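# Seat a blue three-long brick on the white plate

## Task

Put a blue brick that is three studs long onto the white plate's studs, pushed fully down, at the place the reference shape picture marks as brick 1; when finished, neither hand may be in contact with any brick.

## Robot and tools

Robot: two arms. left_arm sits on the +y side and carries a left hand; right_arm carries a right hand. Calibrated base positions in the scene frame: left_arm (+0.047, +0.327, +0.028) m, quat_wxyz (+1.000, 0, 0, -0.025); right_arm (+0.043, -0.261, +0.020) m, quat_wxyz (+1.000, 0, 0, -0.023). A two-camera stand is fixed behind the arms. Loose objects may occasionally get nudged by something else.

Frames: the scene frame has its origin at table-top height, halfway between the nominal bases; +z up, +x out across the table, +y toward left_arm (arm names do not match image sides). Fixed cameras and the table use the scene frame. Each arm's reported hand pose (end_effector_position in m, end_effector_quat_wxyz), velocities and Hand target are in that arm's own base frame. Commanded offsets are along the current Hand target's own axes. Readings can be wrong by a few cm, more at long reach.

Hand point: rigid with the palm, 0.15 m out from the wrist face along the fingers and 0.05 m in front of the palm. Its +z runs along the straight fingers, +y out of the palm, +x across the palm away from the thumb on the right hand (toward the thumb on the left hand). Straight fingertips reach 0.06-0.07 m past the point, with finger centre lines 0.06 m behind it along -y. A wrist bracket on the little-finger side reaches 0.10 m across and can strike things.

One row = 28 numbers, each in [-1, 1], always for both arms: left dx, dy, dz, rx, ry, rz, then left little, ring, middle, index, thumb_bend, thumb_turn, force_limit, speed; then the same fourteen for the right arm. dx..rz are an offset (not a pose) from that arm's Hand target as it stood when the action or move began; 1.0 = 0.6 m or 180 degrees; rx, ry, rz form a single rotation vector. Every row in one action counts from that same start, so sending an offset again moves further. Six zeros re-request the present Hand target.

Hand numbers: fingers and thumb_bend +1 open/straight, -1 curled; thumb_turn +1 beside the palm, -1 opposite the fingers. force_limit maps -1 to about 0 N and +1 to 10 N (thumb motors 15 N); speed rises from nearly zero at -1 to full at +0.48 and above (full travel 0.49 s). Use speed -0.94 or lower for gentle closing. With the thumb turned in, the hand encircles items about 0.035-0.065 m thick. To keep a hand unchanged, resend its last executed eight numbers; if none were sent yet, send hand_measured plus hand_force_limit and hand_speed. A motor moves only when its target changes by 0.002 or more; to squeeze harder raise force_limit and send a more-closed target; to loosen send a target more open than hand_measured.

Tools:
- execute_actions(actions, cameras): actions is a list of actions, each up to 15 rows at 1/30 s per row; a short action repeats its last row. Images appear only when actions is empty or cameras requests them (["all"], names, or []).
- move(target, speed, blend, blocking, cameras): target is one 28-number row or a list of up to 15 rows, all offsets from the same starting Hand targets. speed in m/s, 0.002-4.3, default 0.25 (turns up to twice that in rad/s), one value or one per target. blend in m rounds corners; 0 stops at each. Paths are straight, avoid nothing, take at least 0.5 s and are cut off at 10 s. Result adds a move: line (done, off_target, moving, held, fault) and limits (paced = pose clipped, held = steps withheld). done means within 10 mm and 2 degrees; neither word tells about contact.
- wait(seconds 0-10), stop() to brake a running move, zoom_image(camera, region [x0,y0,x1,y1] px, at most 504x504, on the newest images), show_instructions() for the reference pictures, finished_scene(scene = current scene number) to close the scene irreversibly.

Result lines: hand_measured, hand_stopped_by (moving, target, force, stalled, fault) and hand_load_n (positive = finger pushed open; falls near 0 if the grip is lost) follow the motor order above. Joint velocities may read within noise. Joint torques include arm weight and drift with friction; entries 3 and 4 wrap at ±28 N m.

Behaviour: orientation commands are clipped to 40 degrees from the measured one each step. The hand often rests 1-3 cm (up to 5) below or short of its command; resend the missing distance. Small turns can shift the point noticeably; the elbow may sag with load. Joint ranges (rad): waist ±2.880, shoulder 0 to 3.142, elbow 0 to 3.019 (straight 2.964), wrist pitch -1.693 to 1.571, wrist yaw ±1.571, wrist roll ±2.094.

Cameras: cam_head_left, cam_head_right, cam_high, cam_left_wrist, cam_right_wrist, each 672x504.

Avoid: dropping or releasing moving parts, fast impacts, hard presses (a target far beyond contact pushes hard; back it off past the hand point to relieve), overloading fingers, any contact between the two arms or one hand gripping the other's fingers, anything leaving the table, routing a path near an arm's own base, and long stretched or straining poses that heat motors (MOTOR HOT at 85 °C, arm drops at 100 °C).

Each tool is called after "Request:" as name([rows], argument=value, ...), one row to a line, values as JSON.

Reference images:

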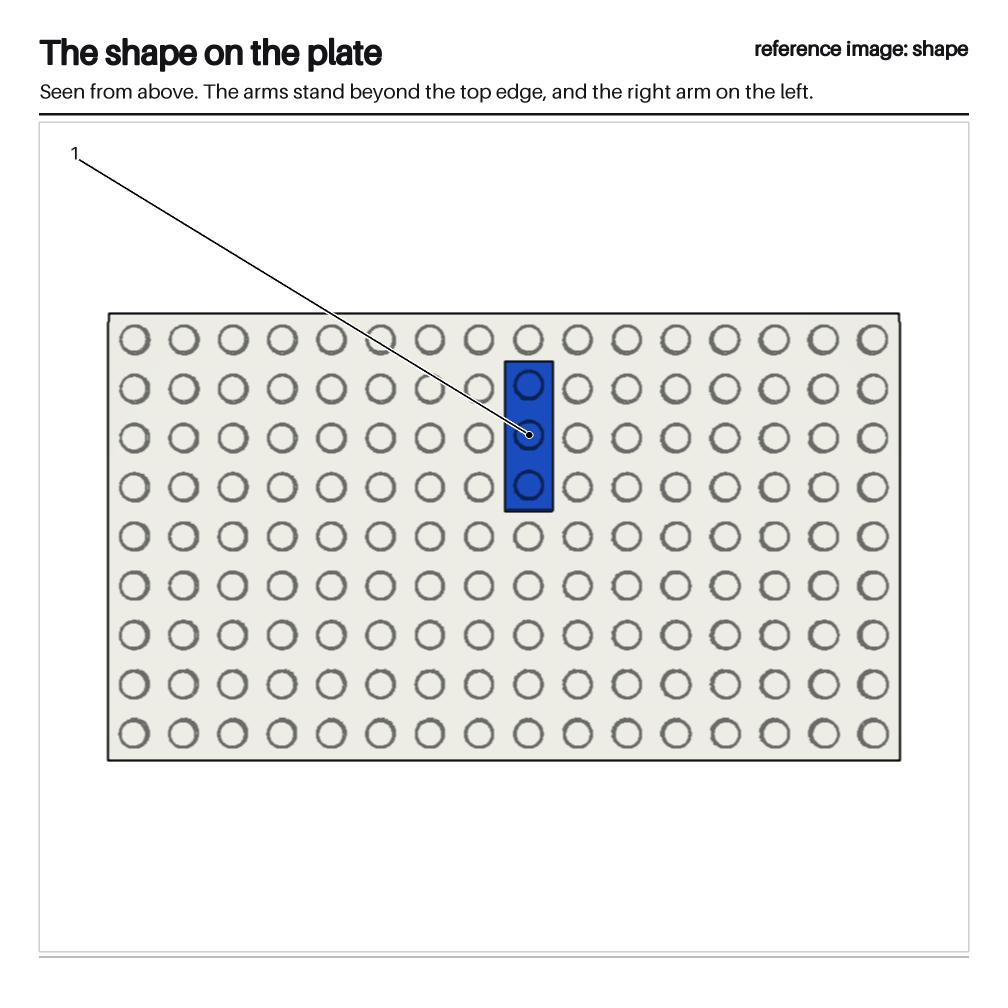

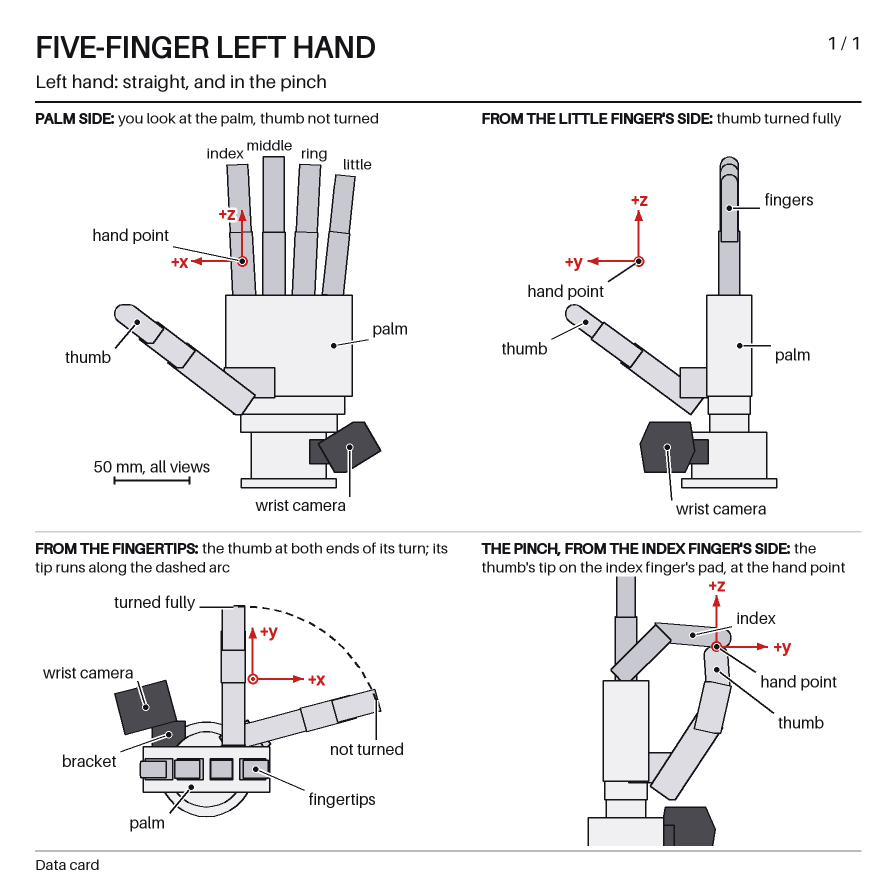

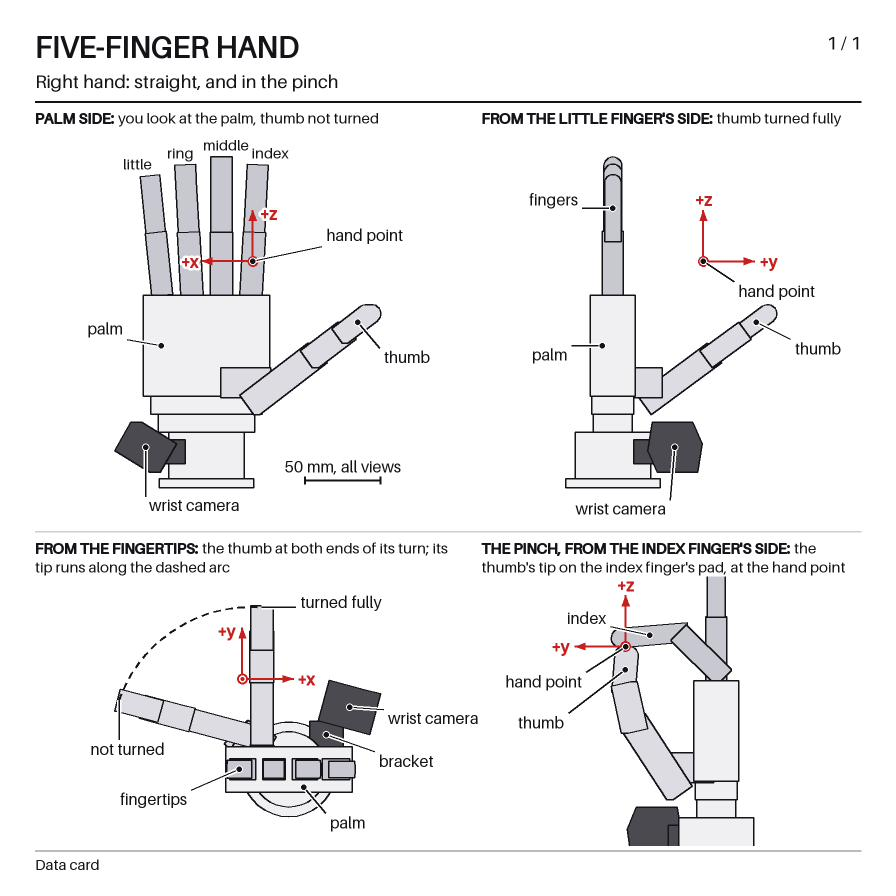

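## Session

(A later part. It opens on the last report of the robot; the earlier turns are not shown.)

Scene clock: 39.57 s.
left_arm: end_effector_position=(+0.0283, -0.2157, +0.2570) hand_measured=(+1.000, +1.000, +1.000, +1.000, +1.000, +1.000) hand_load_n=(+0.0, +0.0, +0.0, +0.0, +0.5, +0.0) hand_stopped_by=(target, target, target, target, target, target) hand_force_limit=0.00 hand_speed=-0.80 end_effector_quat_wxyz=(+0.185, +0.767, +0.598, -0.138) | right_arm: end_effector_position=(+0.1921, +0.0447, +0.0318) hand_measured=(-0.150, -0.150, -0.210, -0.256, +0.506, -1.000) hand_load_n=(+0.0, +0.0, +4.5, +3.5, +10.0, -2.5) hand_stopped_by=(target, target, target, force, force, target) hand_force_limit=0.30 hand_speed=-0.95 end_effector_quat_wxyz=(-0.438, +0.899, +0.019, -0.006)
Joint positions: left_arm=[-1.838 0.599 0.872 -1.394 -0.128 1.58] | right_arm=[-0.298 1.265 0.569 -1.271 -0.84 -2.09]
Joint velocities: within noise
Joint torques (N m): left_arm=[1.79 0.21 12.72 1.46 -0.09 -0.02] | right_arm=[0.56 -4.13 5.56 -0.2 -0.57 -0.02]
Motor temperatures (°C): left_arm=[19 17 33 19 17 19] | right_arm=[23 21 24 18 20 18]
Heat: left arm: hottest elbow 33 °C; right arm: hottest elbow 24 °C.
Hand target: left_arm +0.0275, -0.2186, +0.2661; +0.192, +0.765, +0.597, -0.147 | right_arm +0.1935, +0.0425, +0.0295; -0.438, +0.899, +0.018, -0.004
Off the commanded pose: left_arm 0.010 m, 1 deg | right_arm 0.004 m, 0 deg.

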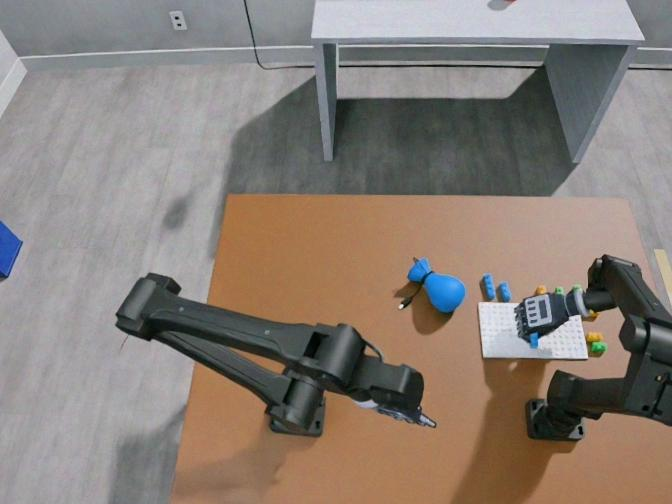

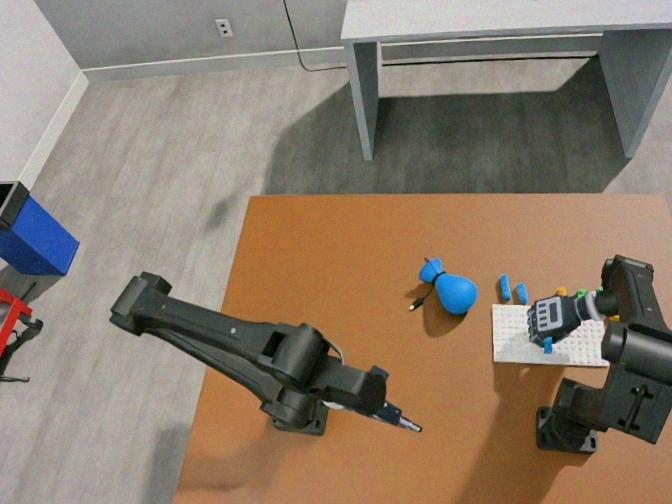

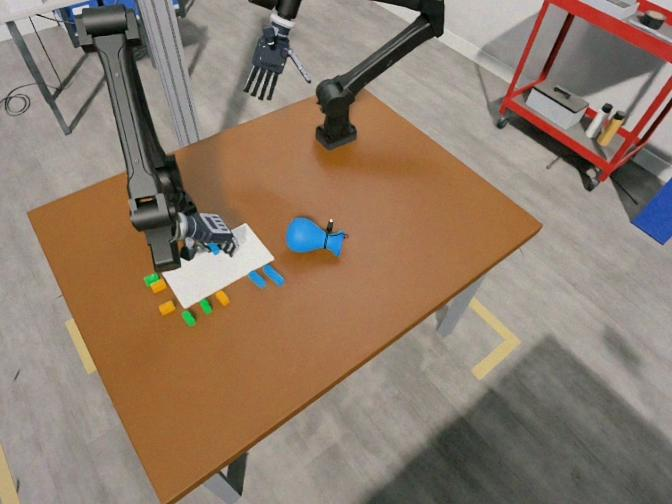

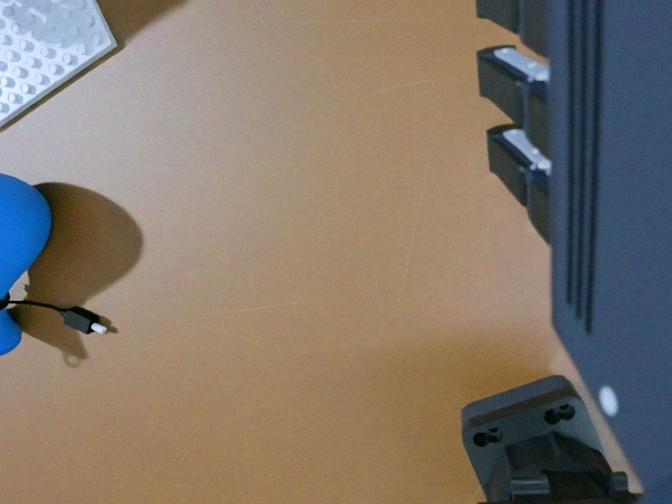

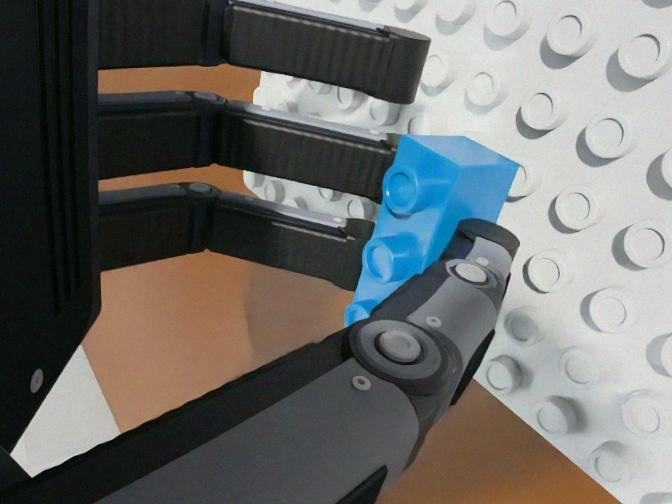

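Request:
zoom_image(camera="cam_head_left", region=[465, 290, 605, 370])

Request:
zoom_image(camera="cam_right_wrist", region=[440, 120, 672, 504])

Request:
zoom_image(camera="cam_high", region=[150, 210, 290, 315])

Scaled by 3.600 from the camera's 672x504 image, which has a finer 960x720 frame.

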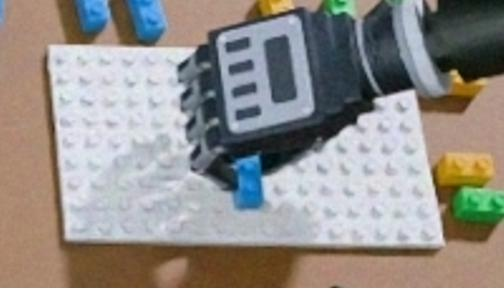

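Scaled by 1.312 from the camera's 672x504 image, which has a finer 960x720 frame.

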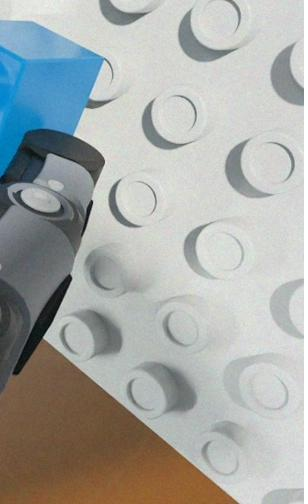

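Scaled by 3.600 from the camera's 672x504 image, which has a finer 960x720 frame.

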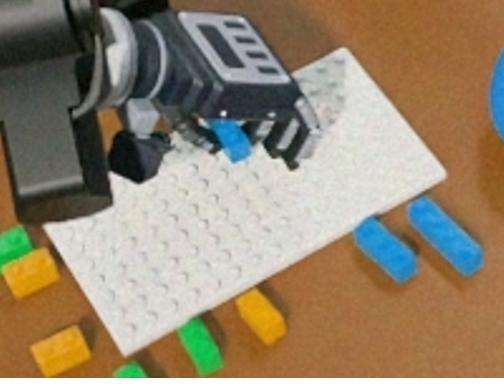

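Request:
zoom_image(camera="cam_right_wrist", region=[450, 80, 620, 220])

Scaled by 2.965 from the camera's 672x504 image, which has a finer 960x720 frame.

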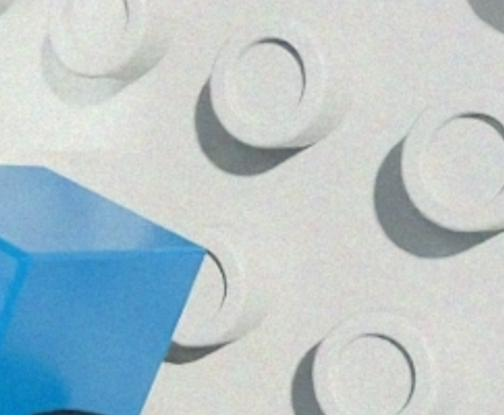

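Request:
move(target=[0,0,0,0,0,0,1,1,1,1,1,1,0,-0.8,0.00004,0.01225,0.01085,0,0,0,-0.2,-0.2,-0.21,-0.3,0.3,-1,0.3,-0.95], speed=0.05, cameras=["cam_right_wrist"])

Request:
zoom_image(camera="cam_right_wrist", region=[450, 80, 620, 220])

Scene clock: 42.13 s.
left_arm: end_effector_position=(+0.0283, -0.2157, +0.2570) hand_measured=(+1.000, +1.000, +1.000, +1.000, +1.000, +1.000) hand_load_n=(+0.0, +0.0, +0.0, +0.0, +0.0, +0.0) hand_stopped_by=(target, target, target, target, target, target) hand_force_limit=0.00 hand_speed=-0.80 end_effector_quat_wxyz=(+0.185, +0.767, +0.598, -0.138) | right_arm: end_effector_position=(+0.1929, +0.0444, +0.0220) hand_measured=(-0.200, -0.200, -0.210, -0.256, +0.506, -1.000) hand_load_n=(+0.0, +0.0, +4.5, +3.5, +10.0, -2.5) hand_stopped_by=(target, target, target, force, force, target) hand_force_limit=0.30 hand_speed=-0.95 end_effector_quat_wxyz=(-0.438, +0.899, +0.019, -0.005)
Joint positions: left_arm=[-1.838 0.599 0.872 -1.394 -0.128 1.58] | right_arm=[-0.298 1.29 0.557 -1.231 -0.84 -2.09]
Joint torques (N m): left_arm=[2.55 0.5 12.79 1.52 -0.08 0] | right_arm=[0.85 -4.31 5.33 -0.2 -0.6 0.03]
Heat: left arm: hottest elbow 34 °C; right arm: hottest elbow 24 °C.
Hand target: left_arm +0.0275, -0.2186, +0.2661; +0.192, +0.765, +0.597, -0.147 | right_arm +0.1936, +0.0431, +0.0196; -0.438, +0.899, +0.018, -0.004
Off the commanded pose: left_arm 0.010 m, 1 deg | right_arm 0.003 m, 0 deg.
move: done
Images, in order (width x height): cam_right_wrist 672x504.

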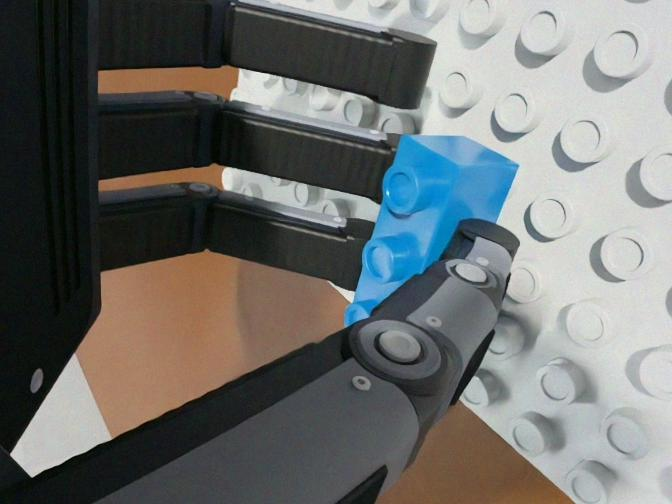

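Scaled by 2.965 from the camera's 672x504 image, which has a finer 960x720 frame.

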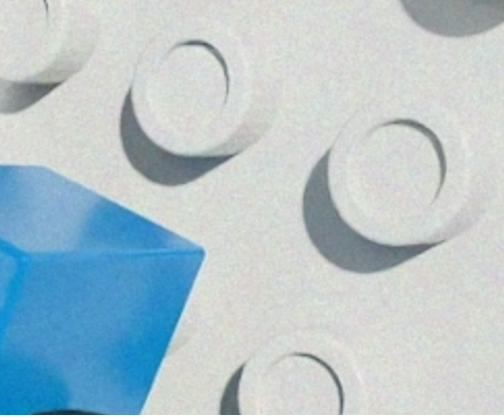

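Request:
zoom_image(camera="cam_right_wrist", region=[440, 80, 560, 200])

Request:
zoom_image(camera="cam_right_wrist", region=[460, 140, 580, 260])

Request:
zoom_image(camera="cam_right_wrist", region=[320, 80, 560, 320])

Scaled by 4.200 from the camera's 672x504 image, which has a finer 960x720 frame.

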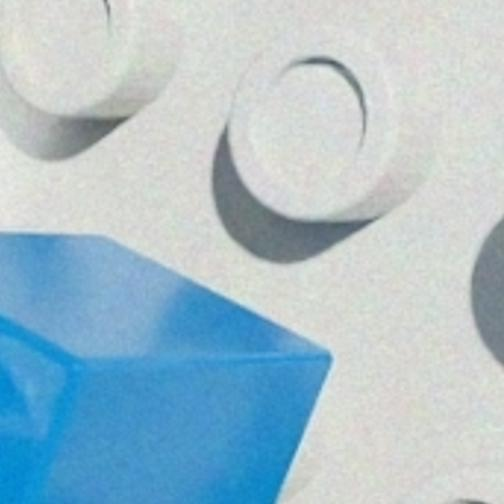

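Scaled by 4.200 from the camera's 672x504 image, which has a finer 960x720 frame.

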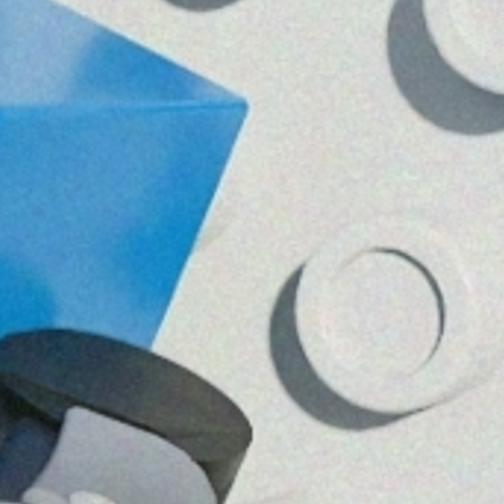

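Scaled by 2.100 from the camera's 672x504 image, which has a finer 960x720 frame.

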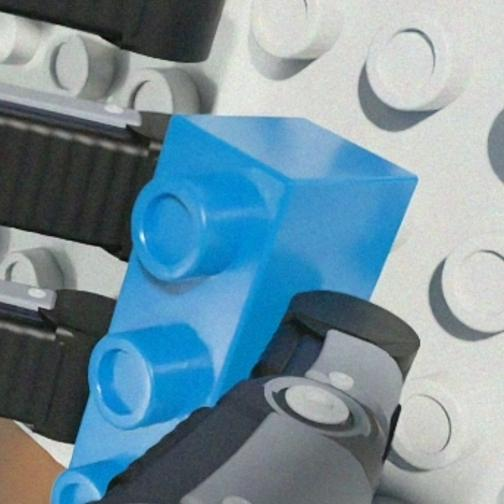

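Request:
move(target=[0,0,0,0,0,0,1,1,1,1,1,1,0,-0.8,0,0.00525,0.00411,0,0,0,-0.2,-0.2,-0.21,-0.3,0.2,-1,0.65,-0.95], speed=0.03, cameras=["cam_right_wrist"])

Request:
zoom_image(camera="cam_right_wrist", region=[440, 80, 560, 200])

Request:
zoom_image(camera="cam_right_wrist", region=[460, 140, 580, 260])

Scene clock: 47.20 s.
left_arm: end_effector_position=(+0.0283, -0.2157, +0.2570) hand_measured=(+1.000, +1.000, +1.000, +1.000, +1.000, +1.000) hand_load_n=(+0.5, +0.0, +0.0, +0.0, -0.5, +0.0) hand_stopped_by=(target, target, target, target, target, target) hand_force_limit=0.00 hand_speed=-0.80 end_effector_quat_wxyz=(+0.185, +0.767, +0.598, -0.138) | right_arm: end_effector_position=(+0.1933, +0.0443, +0.0189) hand_measured=(-0.200, -0.200, -0.210, -0.256, +0.498, -1.000) hand_load_n=(+0.0, +0.0, +6.0, +4.0, +12.0, -3.5) hand_stopped_by=(target, target, target, force, force, target) hand_force_limit=0.65 hand_speed=-0.95 end_effector_quat_wxyz=(-0.438, +0.899, +0.020, -0.005)
Joint positions: left_arm=[-1.838 0.599 0.872 -1.394 -0.128 1.58] | right_arm=[-0.298 1.298 0.553 -1.218 -0.84 -2.09]
Joint torques (N m): left_arm=[2.37 0.03 12.66 1.2 -0.11 -0.07] | right_arm=[0.79 -3.96 5.14 -0.05 -0.61 0.02]
Heat: left arm: hottest elbow 34 °C; right arm: hottest elbow 24 °C.
Hand target: left_arm +0.0275, -0.2186, +0.2661; +0.192, +0.765, +0.597, -0.147 | right_arm +0.1936, +0.0431, +0.0156; -0.438, +0.899, +0.018, -0.004
Off the commanded pose: left_arm 0.010 m, 1 deg | right_arm 0.004 m, 0 deg.
move: done
Images, in order (width x height): cam_right_wrist 672x504.

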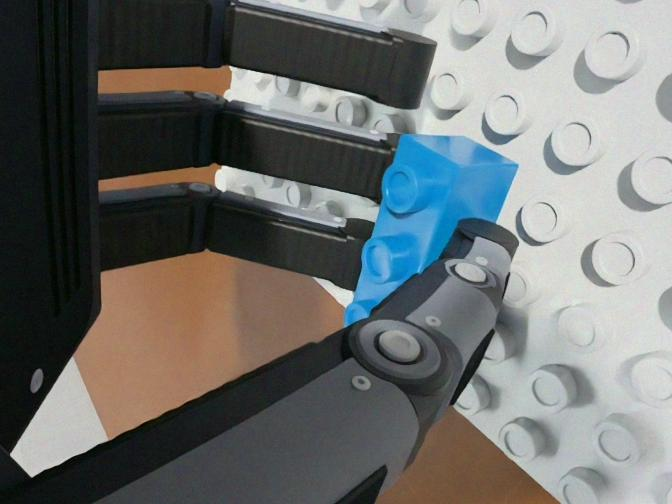

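Scaled by 4.200 from the camera's 672x504 image, which has a finer 960x720 frame.

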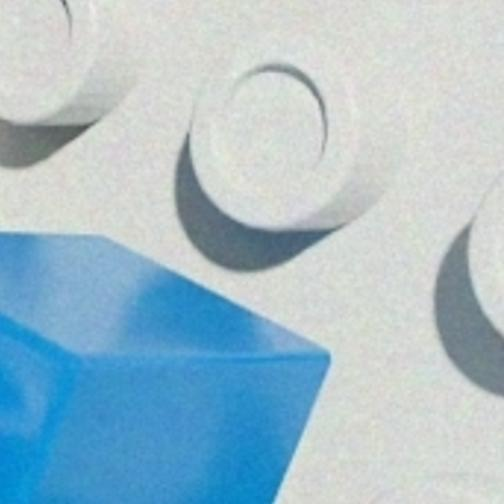

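Scaled by 4.200 from the camera's 672x504 image, which has a finer 960x720 frame.

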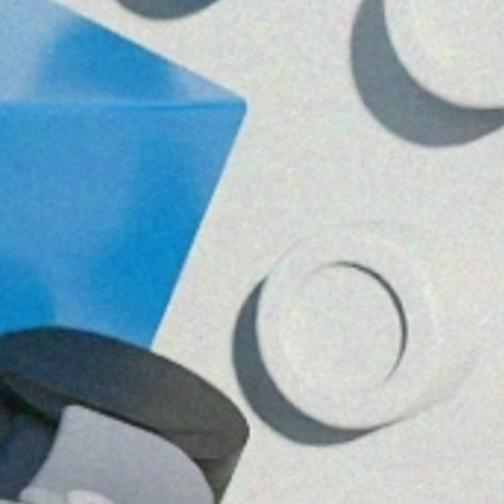

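Request:
move(target=[0,0,0,0,0,0,1,1,1,1,1,1,0,-0.8,-0.0005,0.00525,0.00411,0,0,0,-0.2,-0.2,-0.21,-0.3,0.2,-1,0.65,-0.95], speed=0.03, cameras=["cam_right_wrist"])

Request:
zoom_image(camera="cam_right_wrist", region=[440, 80, 560, 200])

Request:
zoom_image(camera="cam_right_wrist", region=[460, 140, 580, 260])

Scene clock: 48.47 s.
left_arm: end_effector_position=(+0.0283, -0.2157, +0.2570) hand_measured=(+1.000, +1.000, +1.000, +1.000, +1.000, +1.000) hand_load_n=(+0.0, +0.0, +0.0, +0.0, +0.0, +0.0) hand_stopped_by=(target, target, target, target, target, target) hand_force_limit=0.00 hand_speed=-0.80 end_effector_quat_wxyz=(+0.185, +0.767, +0.598, -0.138) | right_arm: end_effector_position=(+0.1933, +0.0442, +0.0161) hand_measured=(-0.200, -0.200, -0.210, -0.256, +0.498, -1.000) hand_load_n=(+0.0, +0.0, +7.5, +3.0, +11.5, -4.5) hand_stopped_by=(target, target, target, force, force, target) hand_force_limit=0.65 hand_speed=-0.95 end_effector_quat_wxyz=(-0.437, +0.899, +0.020, -0.005)
Joint positions: left_arm=[-1.838 0.599 0.872 -1.394 -0.128 1.58] | right_arm=[-0.298 1.305 0.55 -1.208 -0.839 -2.09]
Joint torques (N m): left_arm=[3.02 0.38 12.89 1.37 -0.06 0.09] | right_arm=[0.91 -4.01 4.86 0.14 -0.64 0.01]
Heat: left arm: hottest elbow 34 °C; right arm: hottest elbow 24 °C.
Hand target: left_arm +0.0275, -0.2186, +0.2661; +0.192, +0.765, +0.597, -0.147 | right_arm +0.1934, +0.0431, +0.0116; -0.438, +0.899, +0.018, -0.004
Off the commanded pose: left_arm 0.010 m, 1 deg | right_arm 0.005 m, 0 deg.
move: done
Images, in order (width x height): cam_right_wrist 672x504.

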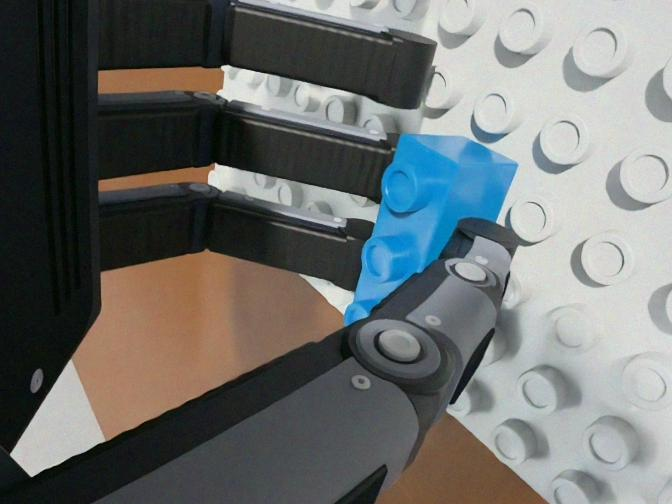

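Scaled by 4.200 from the camera's 672x504 image, which has a finer 960x720 frame.

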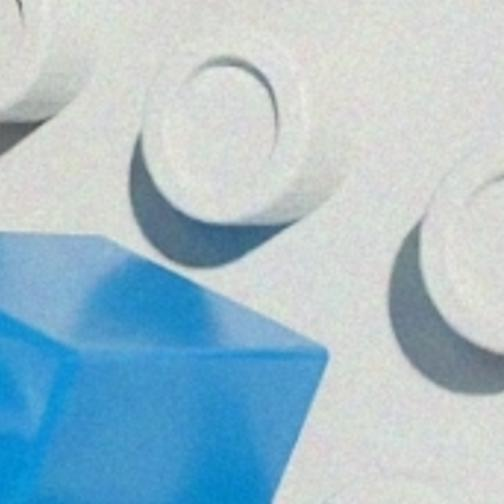

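Scaled by 4.200 from the camera's 672x504 image, which has a finer 960x720 frame.

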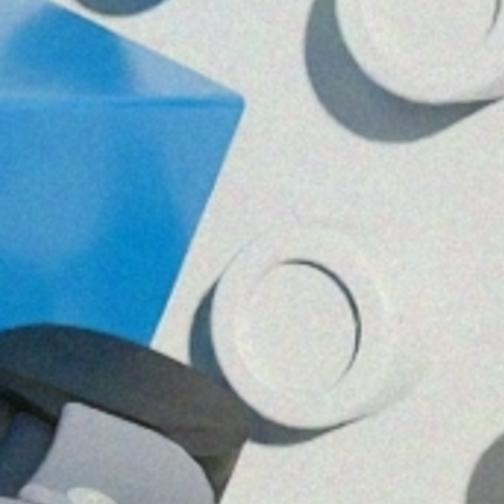

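Request:
move(target=[0,0,0,0,0,0,1,1,1,1,1,1,0,-0.8,0,0.00525,0.00411,0,0,0,-0.2,-0.2,-0.21,-0.3,0.2,-1,0.65,-0.95], speed=0.03, cameras=["cam_right_wrist"])

Request:
zoom_image(camera="cam_right_wrist", region=[440, 80, 560, 200])

Request:
zoom_image(camera="cam_right_wrist", region=[320, 80, 560, 320])

Scene clock: 49.97 s.
left_arm: end_effector_position=(+0.0283, -0.2157, +0.2570) hand_measured=(+1.000, +1.000, +1.000, +1.000, +1.000, +1.000) hand_load_n=(+0.0, +0.0, +0.0, +0.0, +0.0, +0.0) hand_stopped_by=(target, target, target, target, target, target) hand_force_limit=0.00 hand_speed=-0.80 end_effector_quat_wxyz=(+0.185, +0.767, +0.598, -0.138) | right_arm: end_effector_position=(+0.1946, +0.0437, +0.0147) hand_measured=(-0.200, -0.200, -0.210, -0.256, +0.498, -1.000) hand_load_n=(+0.0, +0.0, +7.5, +2.0, +11.5, -5.0) hand_stopped_by=(target, target, target, force, force, target) hand_force_limit=0.65 hand_speed=-0.95 end_effector_quat_wxyz=(-0.437, +0.899, +0.020, -0.003)
Joint positions: left_arm=[-1.838 0.599 0.872 -1.394 -0.128 1.58] | right_arm=[-0.298 1.31 0.55 -1.2 -0.839 -2.09]
Joint torques (N m): left_arm=[1.08 1.14 12.71 1.29 -0.16 0] | right_arm=[0.91 -3.55 4.51 0.38 -0.62 0.02]
Heat: left arm: hottest elbow 34 °C; right arm: hottest elbow 24 °C.
Hand target: left_arm +0.0275, -0.2186, +0.2661; +0.192, +0.765, +0.597, -0.147 | right_arm +0.1934, +0.0431, +0.0076; -0.438, +0.899, +0.018, -0.003
Off the commanded pose: left_arm 0.010 m, 1 deg | right_arm 0.007 m, 0 deg.
move: done
Images, in order (width x height): cam_right_wrist 672x504.

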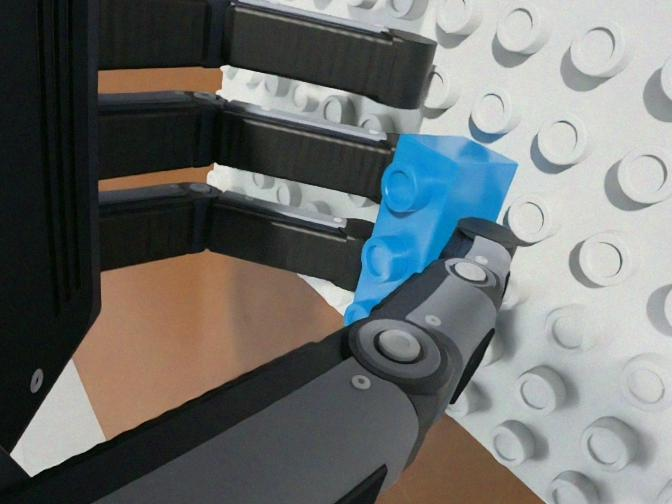

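Scaled by 4.200 from the camera's 672x504 image, which has a finer 960x720 frame.

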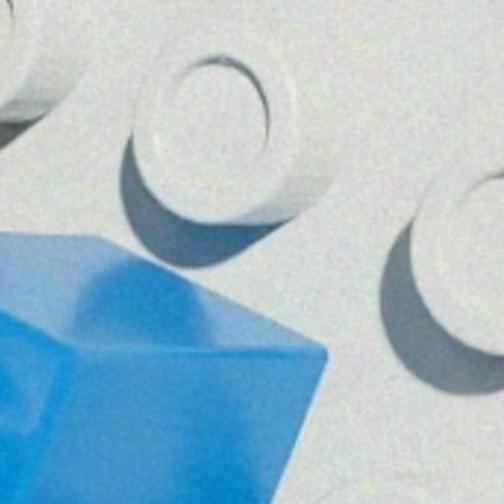

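Scaled by 2.100 from the camera's 672x504 image, which has a finer 960x720 frame.

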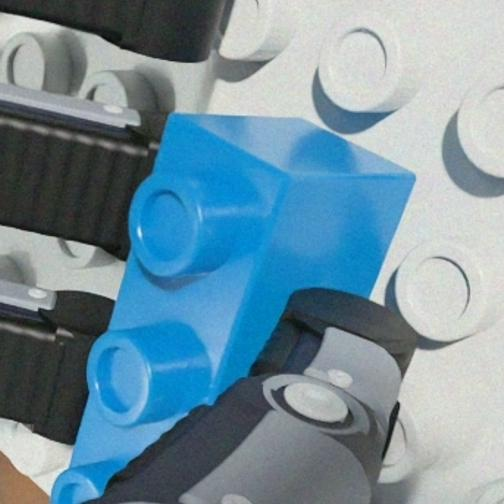

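Request:
move(target=[0,0,0,0,0,0,1,1,1,1,1,1,0,-0.8,-0.0005,0.00525,0.00411,0,0,0,-0.2,-0.2,-0.21,-0.3,0.2,-1,0.65,-0.95], speed=0.03, cameras=["cam_right_wrist"])

Request:
zoom_image(camera="cam_right_wrist", region=[440, 80, 560, 200])

Request:
zoom_image(camera="cam_right_wrist", region=[320, 80, 560, 320])

Scene clock: 51.10 s.
left_arm: end_effector_position=(+0.0283, -0.2157, +0.2570) hand_measured=(+1.000, +1.000, +1.000, +1.000, +1.000, +1.000) hand_load_n=(+0.0, +0.0, +0.0, +0.0, +0.0, +0.0) hand_stopped_by=(target, target, target, target, target, target) hand_force_limit=0.00 hand_speed=-0.80 end_effector_quat_wxyz=(+0.185, +0.767, +0.598, -0.138) | right_arm: end_effector_position=(+0.1944, +0.0438, +0.0144) hand_measured=(-0.200, -0.200, -0.210, -0.256, +0.498, -1.000) hand_load_n=(+0.0, +0.0, +6.5, +1.5, +11.5, -5.0) hand_stopped_by=(target, target, target, force, force, target) hand_force_limit=0.65 hand_speed=-0.95 end_effector_quat_wxyz=(-0.438, +0.899, +0.017, -0.004)
Joint positions: left_arm=[-1.838 0.599 0.872 -1.394 -0.128 1.58] | right_arm=[-0.3 1.313 0.55 -1.199 -0.842 -2.086]
Joint torques (N m): left_arm=[2.9 0.38 12.6 1.35 -0.12 -0.03] | right_arm=[0.97 -3.02 4.07 0.94 -0.53 -0.05]
Heat: left arm: hottest elbow 34 °C; right arm: hottest elbow 24 °C.
Hand target: left_arm +0.0275, -0.2186, +0.2661; +0.192, +0.765, +0.597, -0.147 | right_arm +0.1931, +0.0431, +0.0036; -0.438, +0.899, +0.018, -0.004
Off the commanded pose: left_arm 0.010 m, 1 deg | right_arm 0.011 m, 0 deg.
move: off_target (right_arm)
Images, in order (width x height): cam_right_wrist 672x504.

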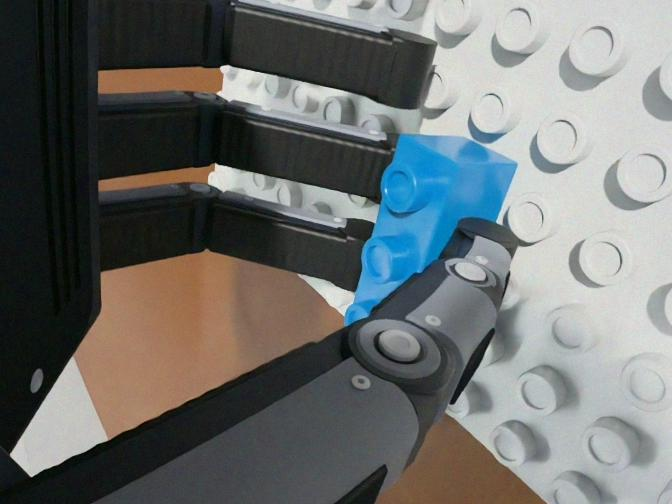

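Scaled by 4.200 from the camera's 672x504 image, which has a finer 960x720 frame.

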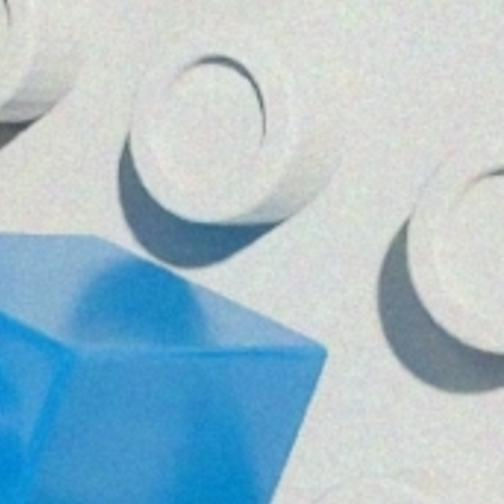

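Scaled by 2.100 from the camera's 672x504 image, which has a finer 960x720 frame.

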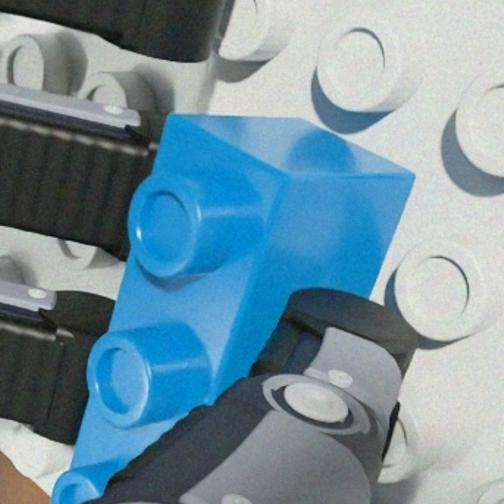

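Request:
move(target=[0,0,0,0,0,0,1,1,1,1,1,1,0,-0.8,-0.0005,0.0105,0.0082,0,0,0,-0.2,-0.2,-0.21,-0.3,0.2,-1,0.65,-0.95], speed=0.03, cameras=["cam_right_wrist"])

Request:
zoom_image(camera="cam_right_wrist", region=[440, 80, 560, 200])

Request:
zoom_image(camera="cam_right_wrist", region=[320, 80, 560, 320])

Scene clock: 52.27 s.
left_arm: end_effector_position=(+0.0283, -0.2157, +0.2570) hand_measured=(+1.000, +1.000, +1.000, +1.000, +1.000, +1.000) hand_load_n=(+0.5, +0.0, +0.0, +0.0, +0.0, +0.0) hand_stopped_by=(target, target, target, target, target, target) hand_force_limit=0.00 hand_speed=-0.80 end_effector_quat_wxyz=(+0.185, +0.767, +0.598, -0.138) | right_arm: end_effector_position=(+0.1943, +0.0442, +0.0140) hand_measured=(-0.200, -0.200, -0.210, -0.256, +0.498, -1.000) hand_load_n=(+0.0, +0.0, +5.5, +0.0, +12.5, -6.0) hand_stopped_by=(target, target, target, force, force, target) hand_force_limit=0.65 hand_speed=-0.95 end_effector_quat_wxyz=(-0.441, +0.898, +0.009, -0.007)
Joint positions: left_arm=[-1.838 0.599 0.872 -1.394 -0.128 1.58] | right_arm=[-0.304 1.32 0.55 -1.196 -0.847 -2.074]
Joint torques (N m): left_arm=[1.9 0.03 12.79 1.5 -0.11 0.02] | right_arm=[1.14 -1.96 3.34 1.8 -0.3 -0.19]
Heat: left arm: hottest elbow 34 °C; right arm: hottest elbow 24 °C.
Hand target: left_arm +0.0275, -0.2186, +0.2661; +0.192, +0.765, +0.597, -0.147 | right_arm +0.1929, +0.0431, -0.0044; -0.438, +0.899, +0.018, -0.004
Off the commanded pose: left_arm 0.010 m, 1 deg | right_arm 0.018 m, 1 deg.
move: off_target (right_arm)
Images, in order (width x height): cam_right_wrist 672x504.

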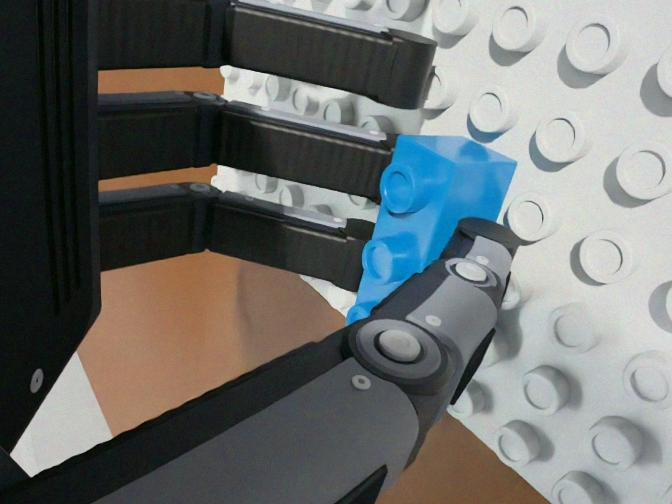

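Scaled by 4.200 from the camera's 672x504 image, which has a finer 960x720 frame.

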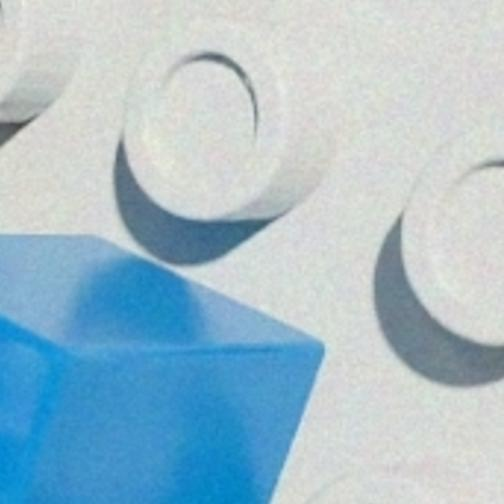

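Scaled by 2.100 from the camera's 672x504 image, which has a finer 960x720 frame.

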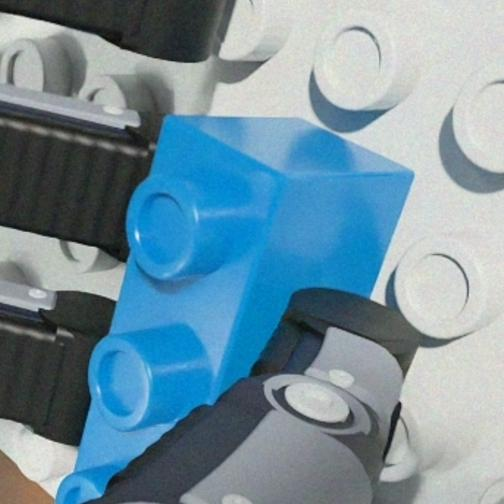

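Request:
move(target=[0,0,0,0,0,0,1,1,1,1,1,1,0,-0.8,0.001,-0.0184,-0.0144,0,0,0,-0.2,-0.2,-0.21,-0.3,0.2,-1,0.65,-0.95], speed=0.03, cameras=["cam_right_wrist"])

Request:
zoom_image(camera="cam_right_wrist", region=[320, 80, 560, 320])

Scene clock: 54.40 s.
left_arm: end_effector_position=(+0.0283, -0.2157, +0.2570) hand_measured=(+1.000, +1.000, +1.000, +1.000, +1.000, +1.000) hand_load_n=(+0.0, +0.5, +0.0, +0.0, +0.0, +0.0) hand_stopped_by=(target, target, target, target, target, target) hand_force_limit=0.00 hand_speed=-0.80 end_effector_quat_wxyz=(+0.185, +0.767, +0.598, -0.138) | right_arm: end_effector_position=(+0.1944, +0.0441, +0.0145) hand_measured=(-0.200, -0.200, -0.210, -0.256, +0.498, -1.000) hand_load_n=(+0.0, +0.0, +7.5, +0.0, +12.5, -6.5) hand_stopped_by=(target, target, target, force, force, target) hand_force_limit=0.65 hand_speed=-0.95 end_effector_quat_wxyz=(-0.440, +0.898, +0.009, -0.006)
Joint positions: left_arm=[-1.838 0.599 0.872 -1.394 -0.128 1.58] | right_arm=[-0.304 1.317 0.55 -1.197 -0.847 -2.074]
Joint torques (N m): left_arm=[1.61 1.49 12.4 1.36 -0.1 0.04] | right_arm=[1.55 -4.6 4.68 0.09 -0.35 -0.12]
Heat: left arm: hottest elbow 34 °C; right arm: hottest elbow 24 °C.
Hand target: left_arm +0.0275, -0.2186, +0.2661; +0.192, +0.765, +0.597, -0.147 | right_arm +0.1934, +0.0431, +0.0096; -0.438, +0.899, +0.018, -0.004
Off the commanded pose: left_arm 0.010 m, 1 deg | right_arm 0.005 m, 1 deg.
move: done
Images, in order (width x height): cam_right_wrist 672x504.

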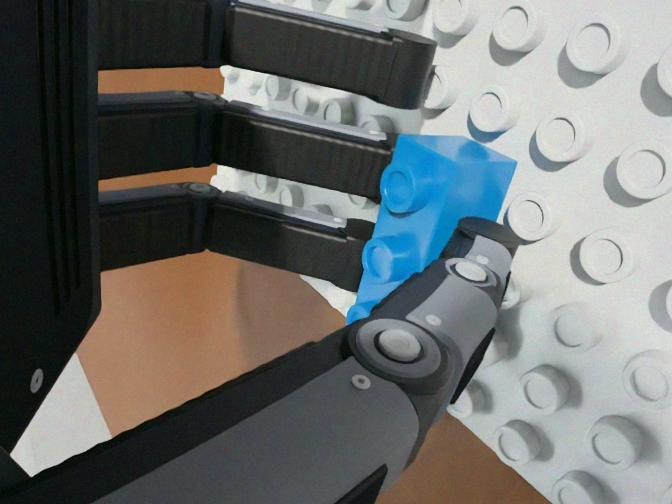

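Scaled by 2.100 from the camera's 672x504 image, which has a finer 960x720 frame.

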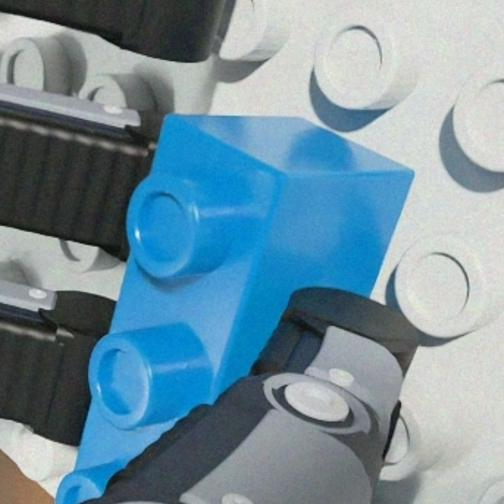

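Request:
move([
  [0,0,0,0,0,0,1,1,1,1,1,1,0,-0.8,0,0,0,0,0,0,-0.05,-0.05,-0.05,-0.05,0.66,-1,0.65,-0.6],
  [0,0,0,0,0,0,1,1,1,1,1,1,0,-0.8,0.0007,-0.0656,-0.0514,0,0,0,-0.05,-0.05,-0.05,-0.05,0.9,1,0.65,0.2],
  [0,0,0,0,0,0,1,1,1,1,1,1,0,-0.8,-0.0257,-0.0401,-0.0909,-0.0006,0.0525,0.0411,-0.8,-0.8,-0.8,-0.8,0.9,1,0.65,0.2],
], speed=[0.1,0.1,0.15], cameras=["cam_right_wrist","cam_head_left"])

Scene clock: 61.03 s.
left_arm: end_effector_position=(+0.0283, -0.2157, +0.2570) hand_measured=(+1.000, +1.000, +1.000, +1.000, +1.000, +1.000) hand_load_n=(+0.0, +0.0, +0.0, +0.0, +0.0, +0.0) hand_stopped_by=(target, target, target, target, target, target) hand_force_limit=0.00 hand_speed=-0.80 end_effector_quat_wxyz=(+0.185, +0.767, +0.598, -0.138) | right_arm: end_effector_position=(+0.1802, +0.0146, +0.0599) hand_measured=(-0.800, -0.800, -0.800, -0.800, +0.900, +1.000) hand_load_n=(+0.0, +0.0, +0.0, +0.0, +0.0, +0.0) hand_stopped_by=(target, target, target, target, target, target) hand_force_limit=0.65 hand_speed=0.20 end_effector_quat_wxyz=(-0.436, +0.896, -0.072, +0.041)
Joint positions: left_arm=[-1.838 0.599 0.872 -1.394 -0.128 1.58] | right_arm=[-0.5 1.134 0.563 -1.387 -0.841 -2.087]
Joint torques (N m): left_arm=[2.02 0.44 12.79 1.39 -0.12 0.03] | right_arm=[0.73 -4.37 6.06 -0.91 -0.65 0.08]
Heat: left arm: hottest elbow 35 °C; right arm: hottest elbow 24 °C.
Hand target: left_arm +0.0275, -0.2186, +0.2661; +0.192, +0.765, +0.597, -0.147 | right_arm +0.1785, +0.0143, +0.0620; -0.436, +0.896, -0.076, +0.042
Off the commanded pose: left_arm 0.010 m, 1 deg | right_arm 0.003 m, 1 deg.
move: done; target 2's new numbers were sent with right_arm's hand 0.019 m and 2 deg from that target
Images, in order (width x height): cam_head_left 672x504, cam_right_wrist 672x504.

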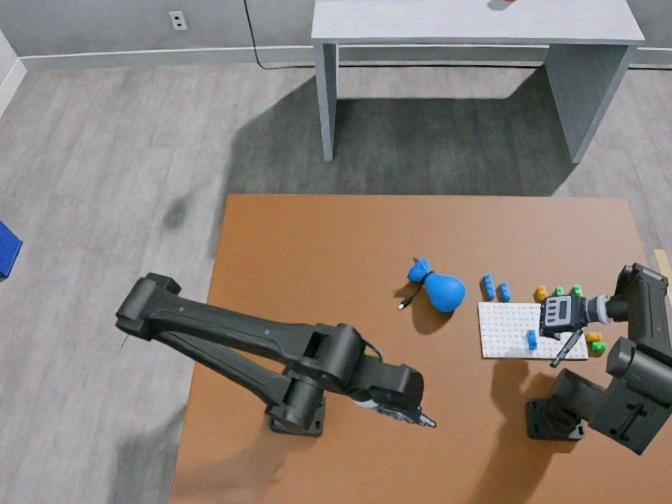

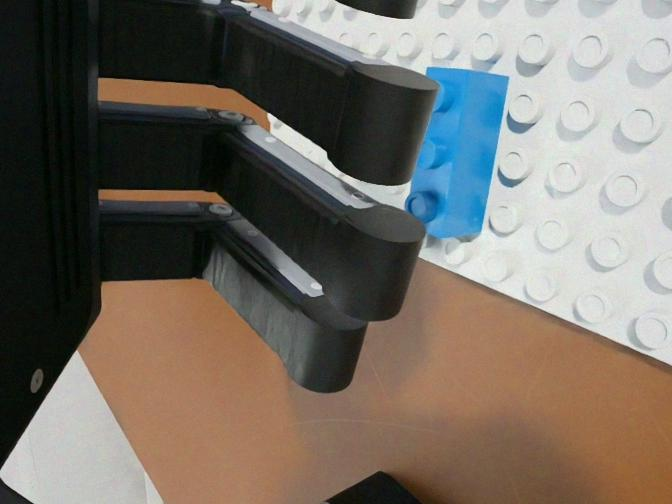

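Request:
zoom_image(camera="cam_head_left", region=[465, 290, 605, 370])

Request:
zoom_image(camera="cam_right_wrist", region=[400, 40, 640, 280])

Scaled by 3.600 from the camera's 672x504 image, which has a finer 960x720 frame.

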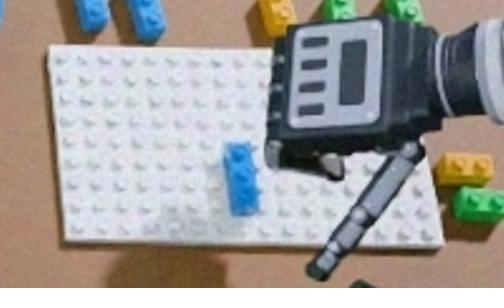

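Scaled by 2.100 from the camera's 672x504 image, which has a finer 960x720 frame.

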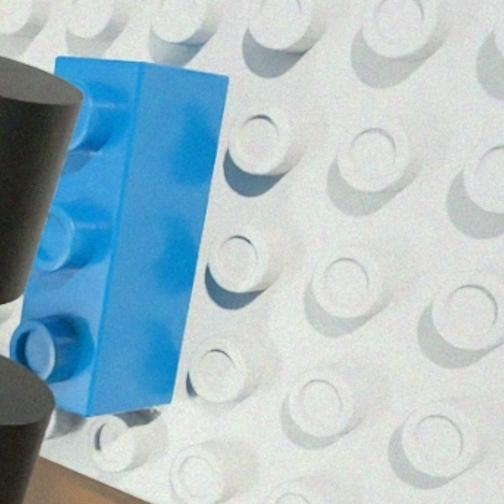

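Request:
zoom_image(camera="cam_head_left", region=[475, 298, 545, 363])

Scaled by 7.200 from the camera's 672x504 image, which has a finer 960x720 frame.

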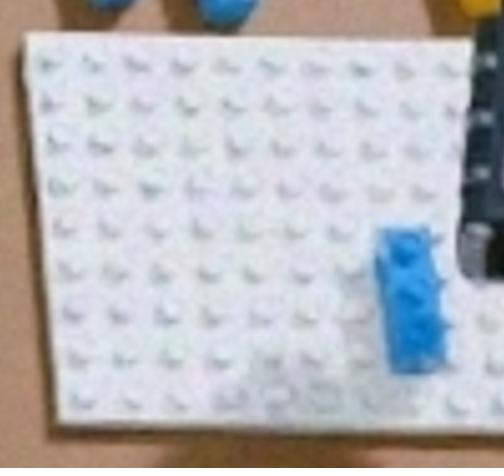

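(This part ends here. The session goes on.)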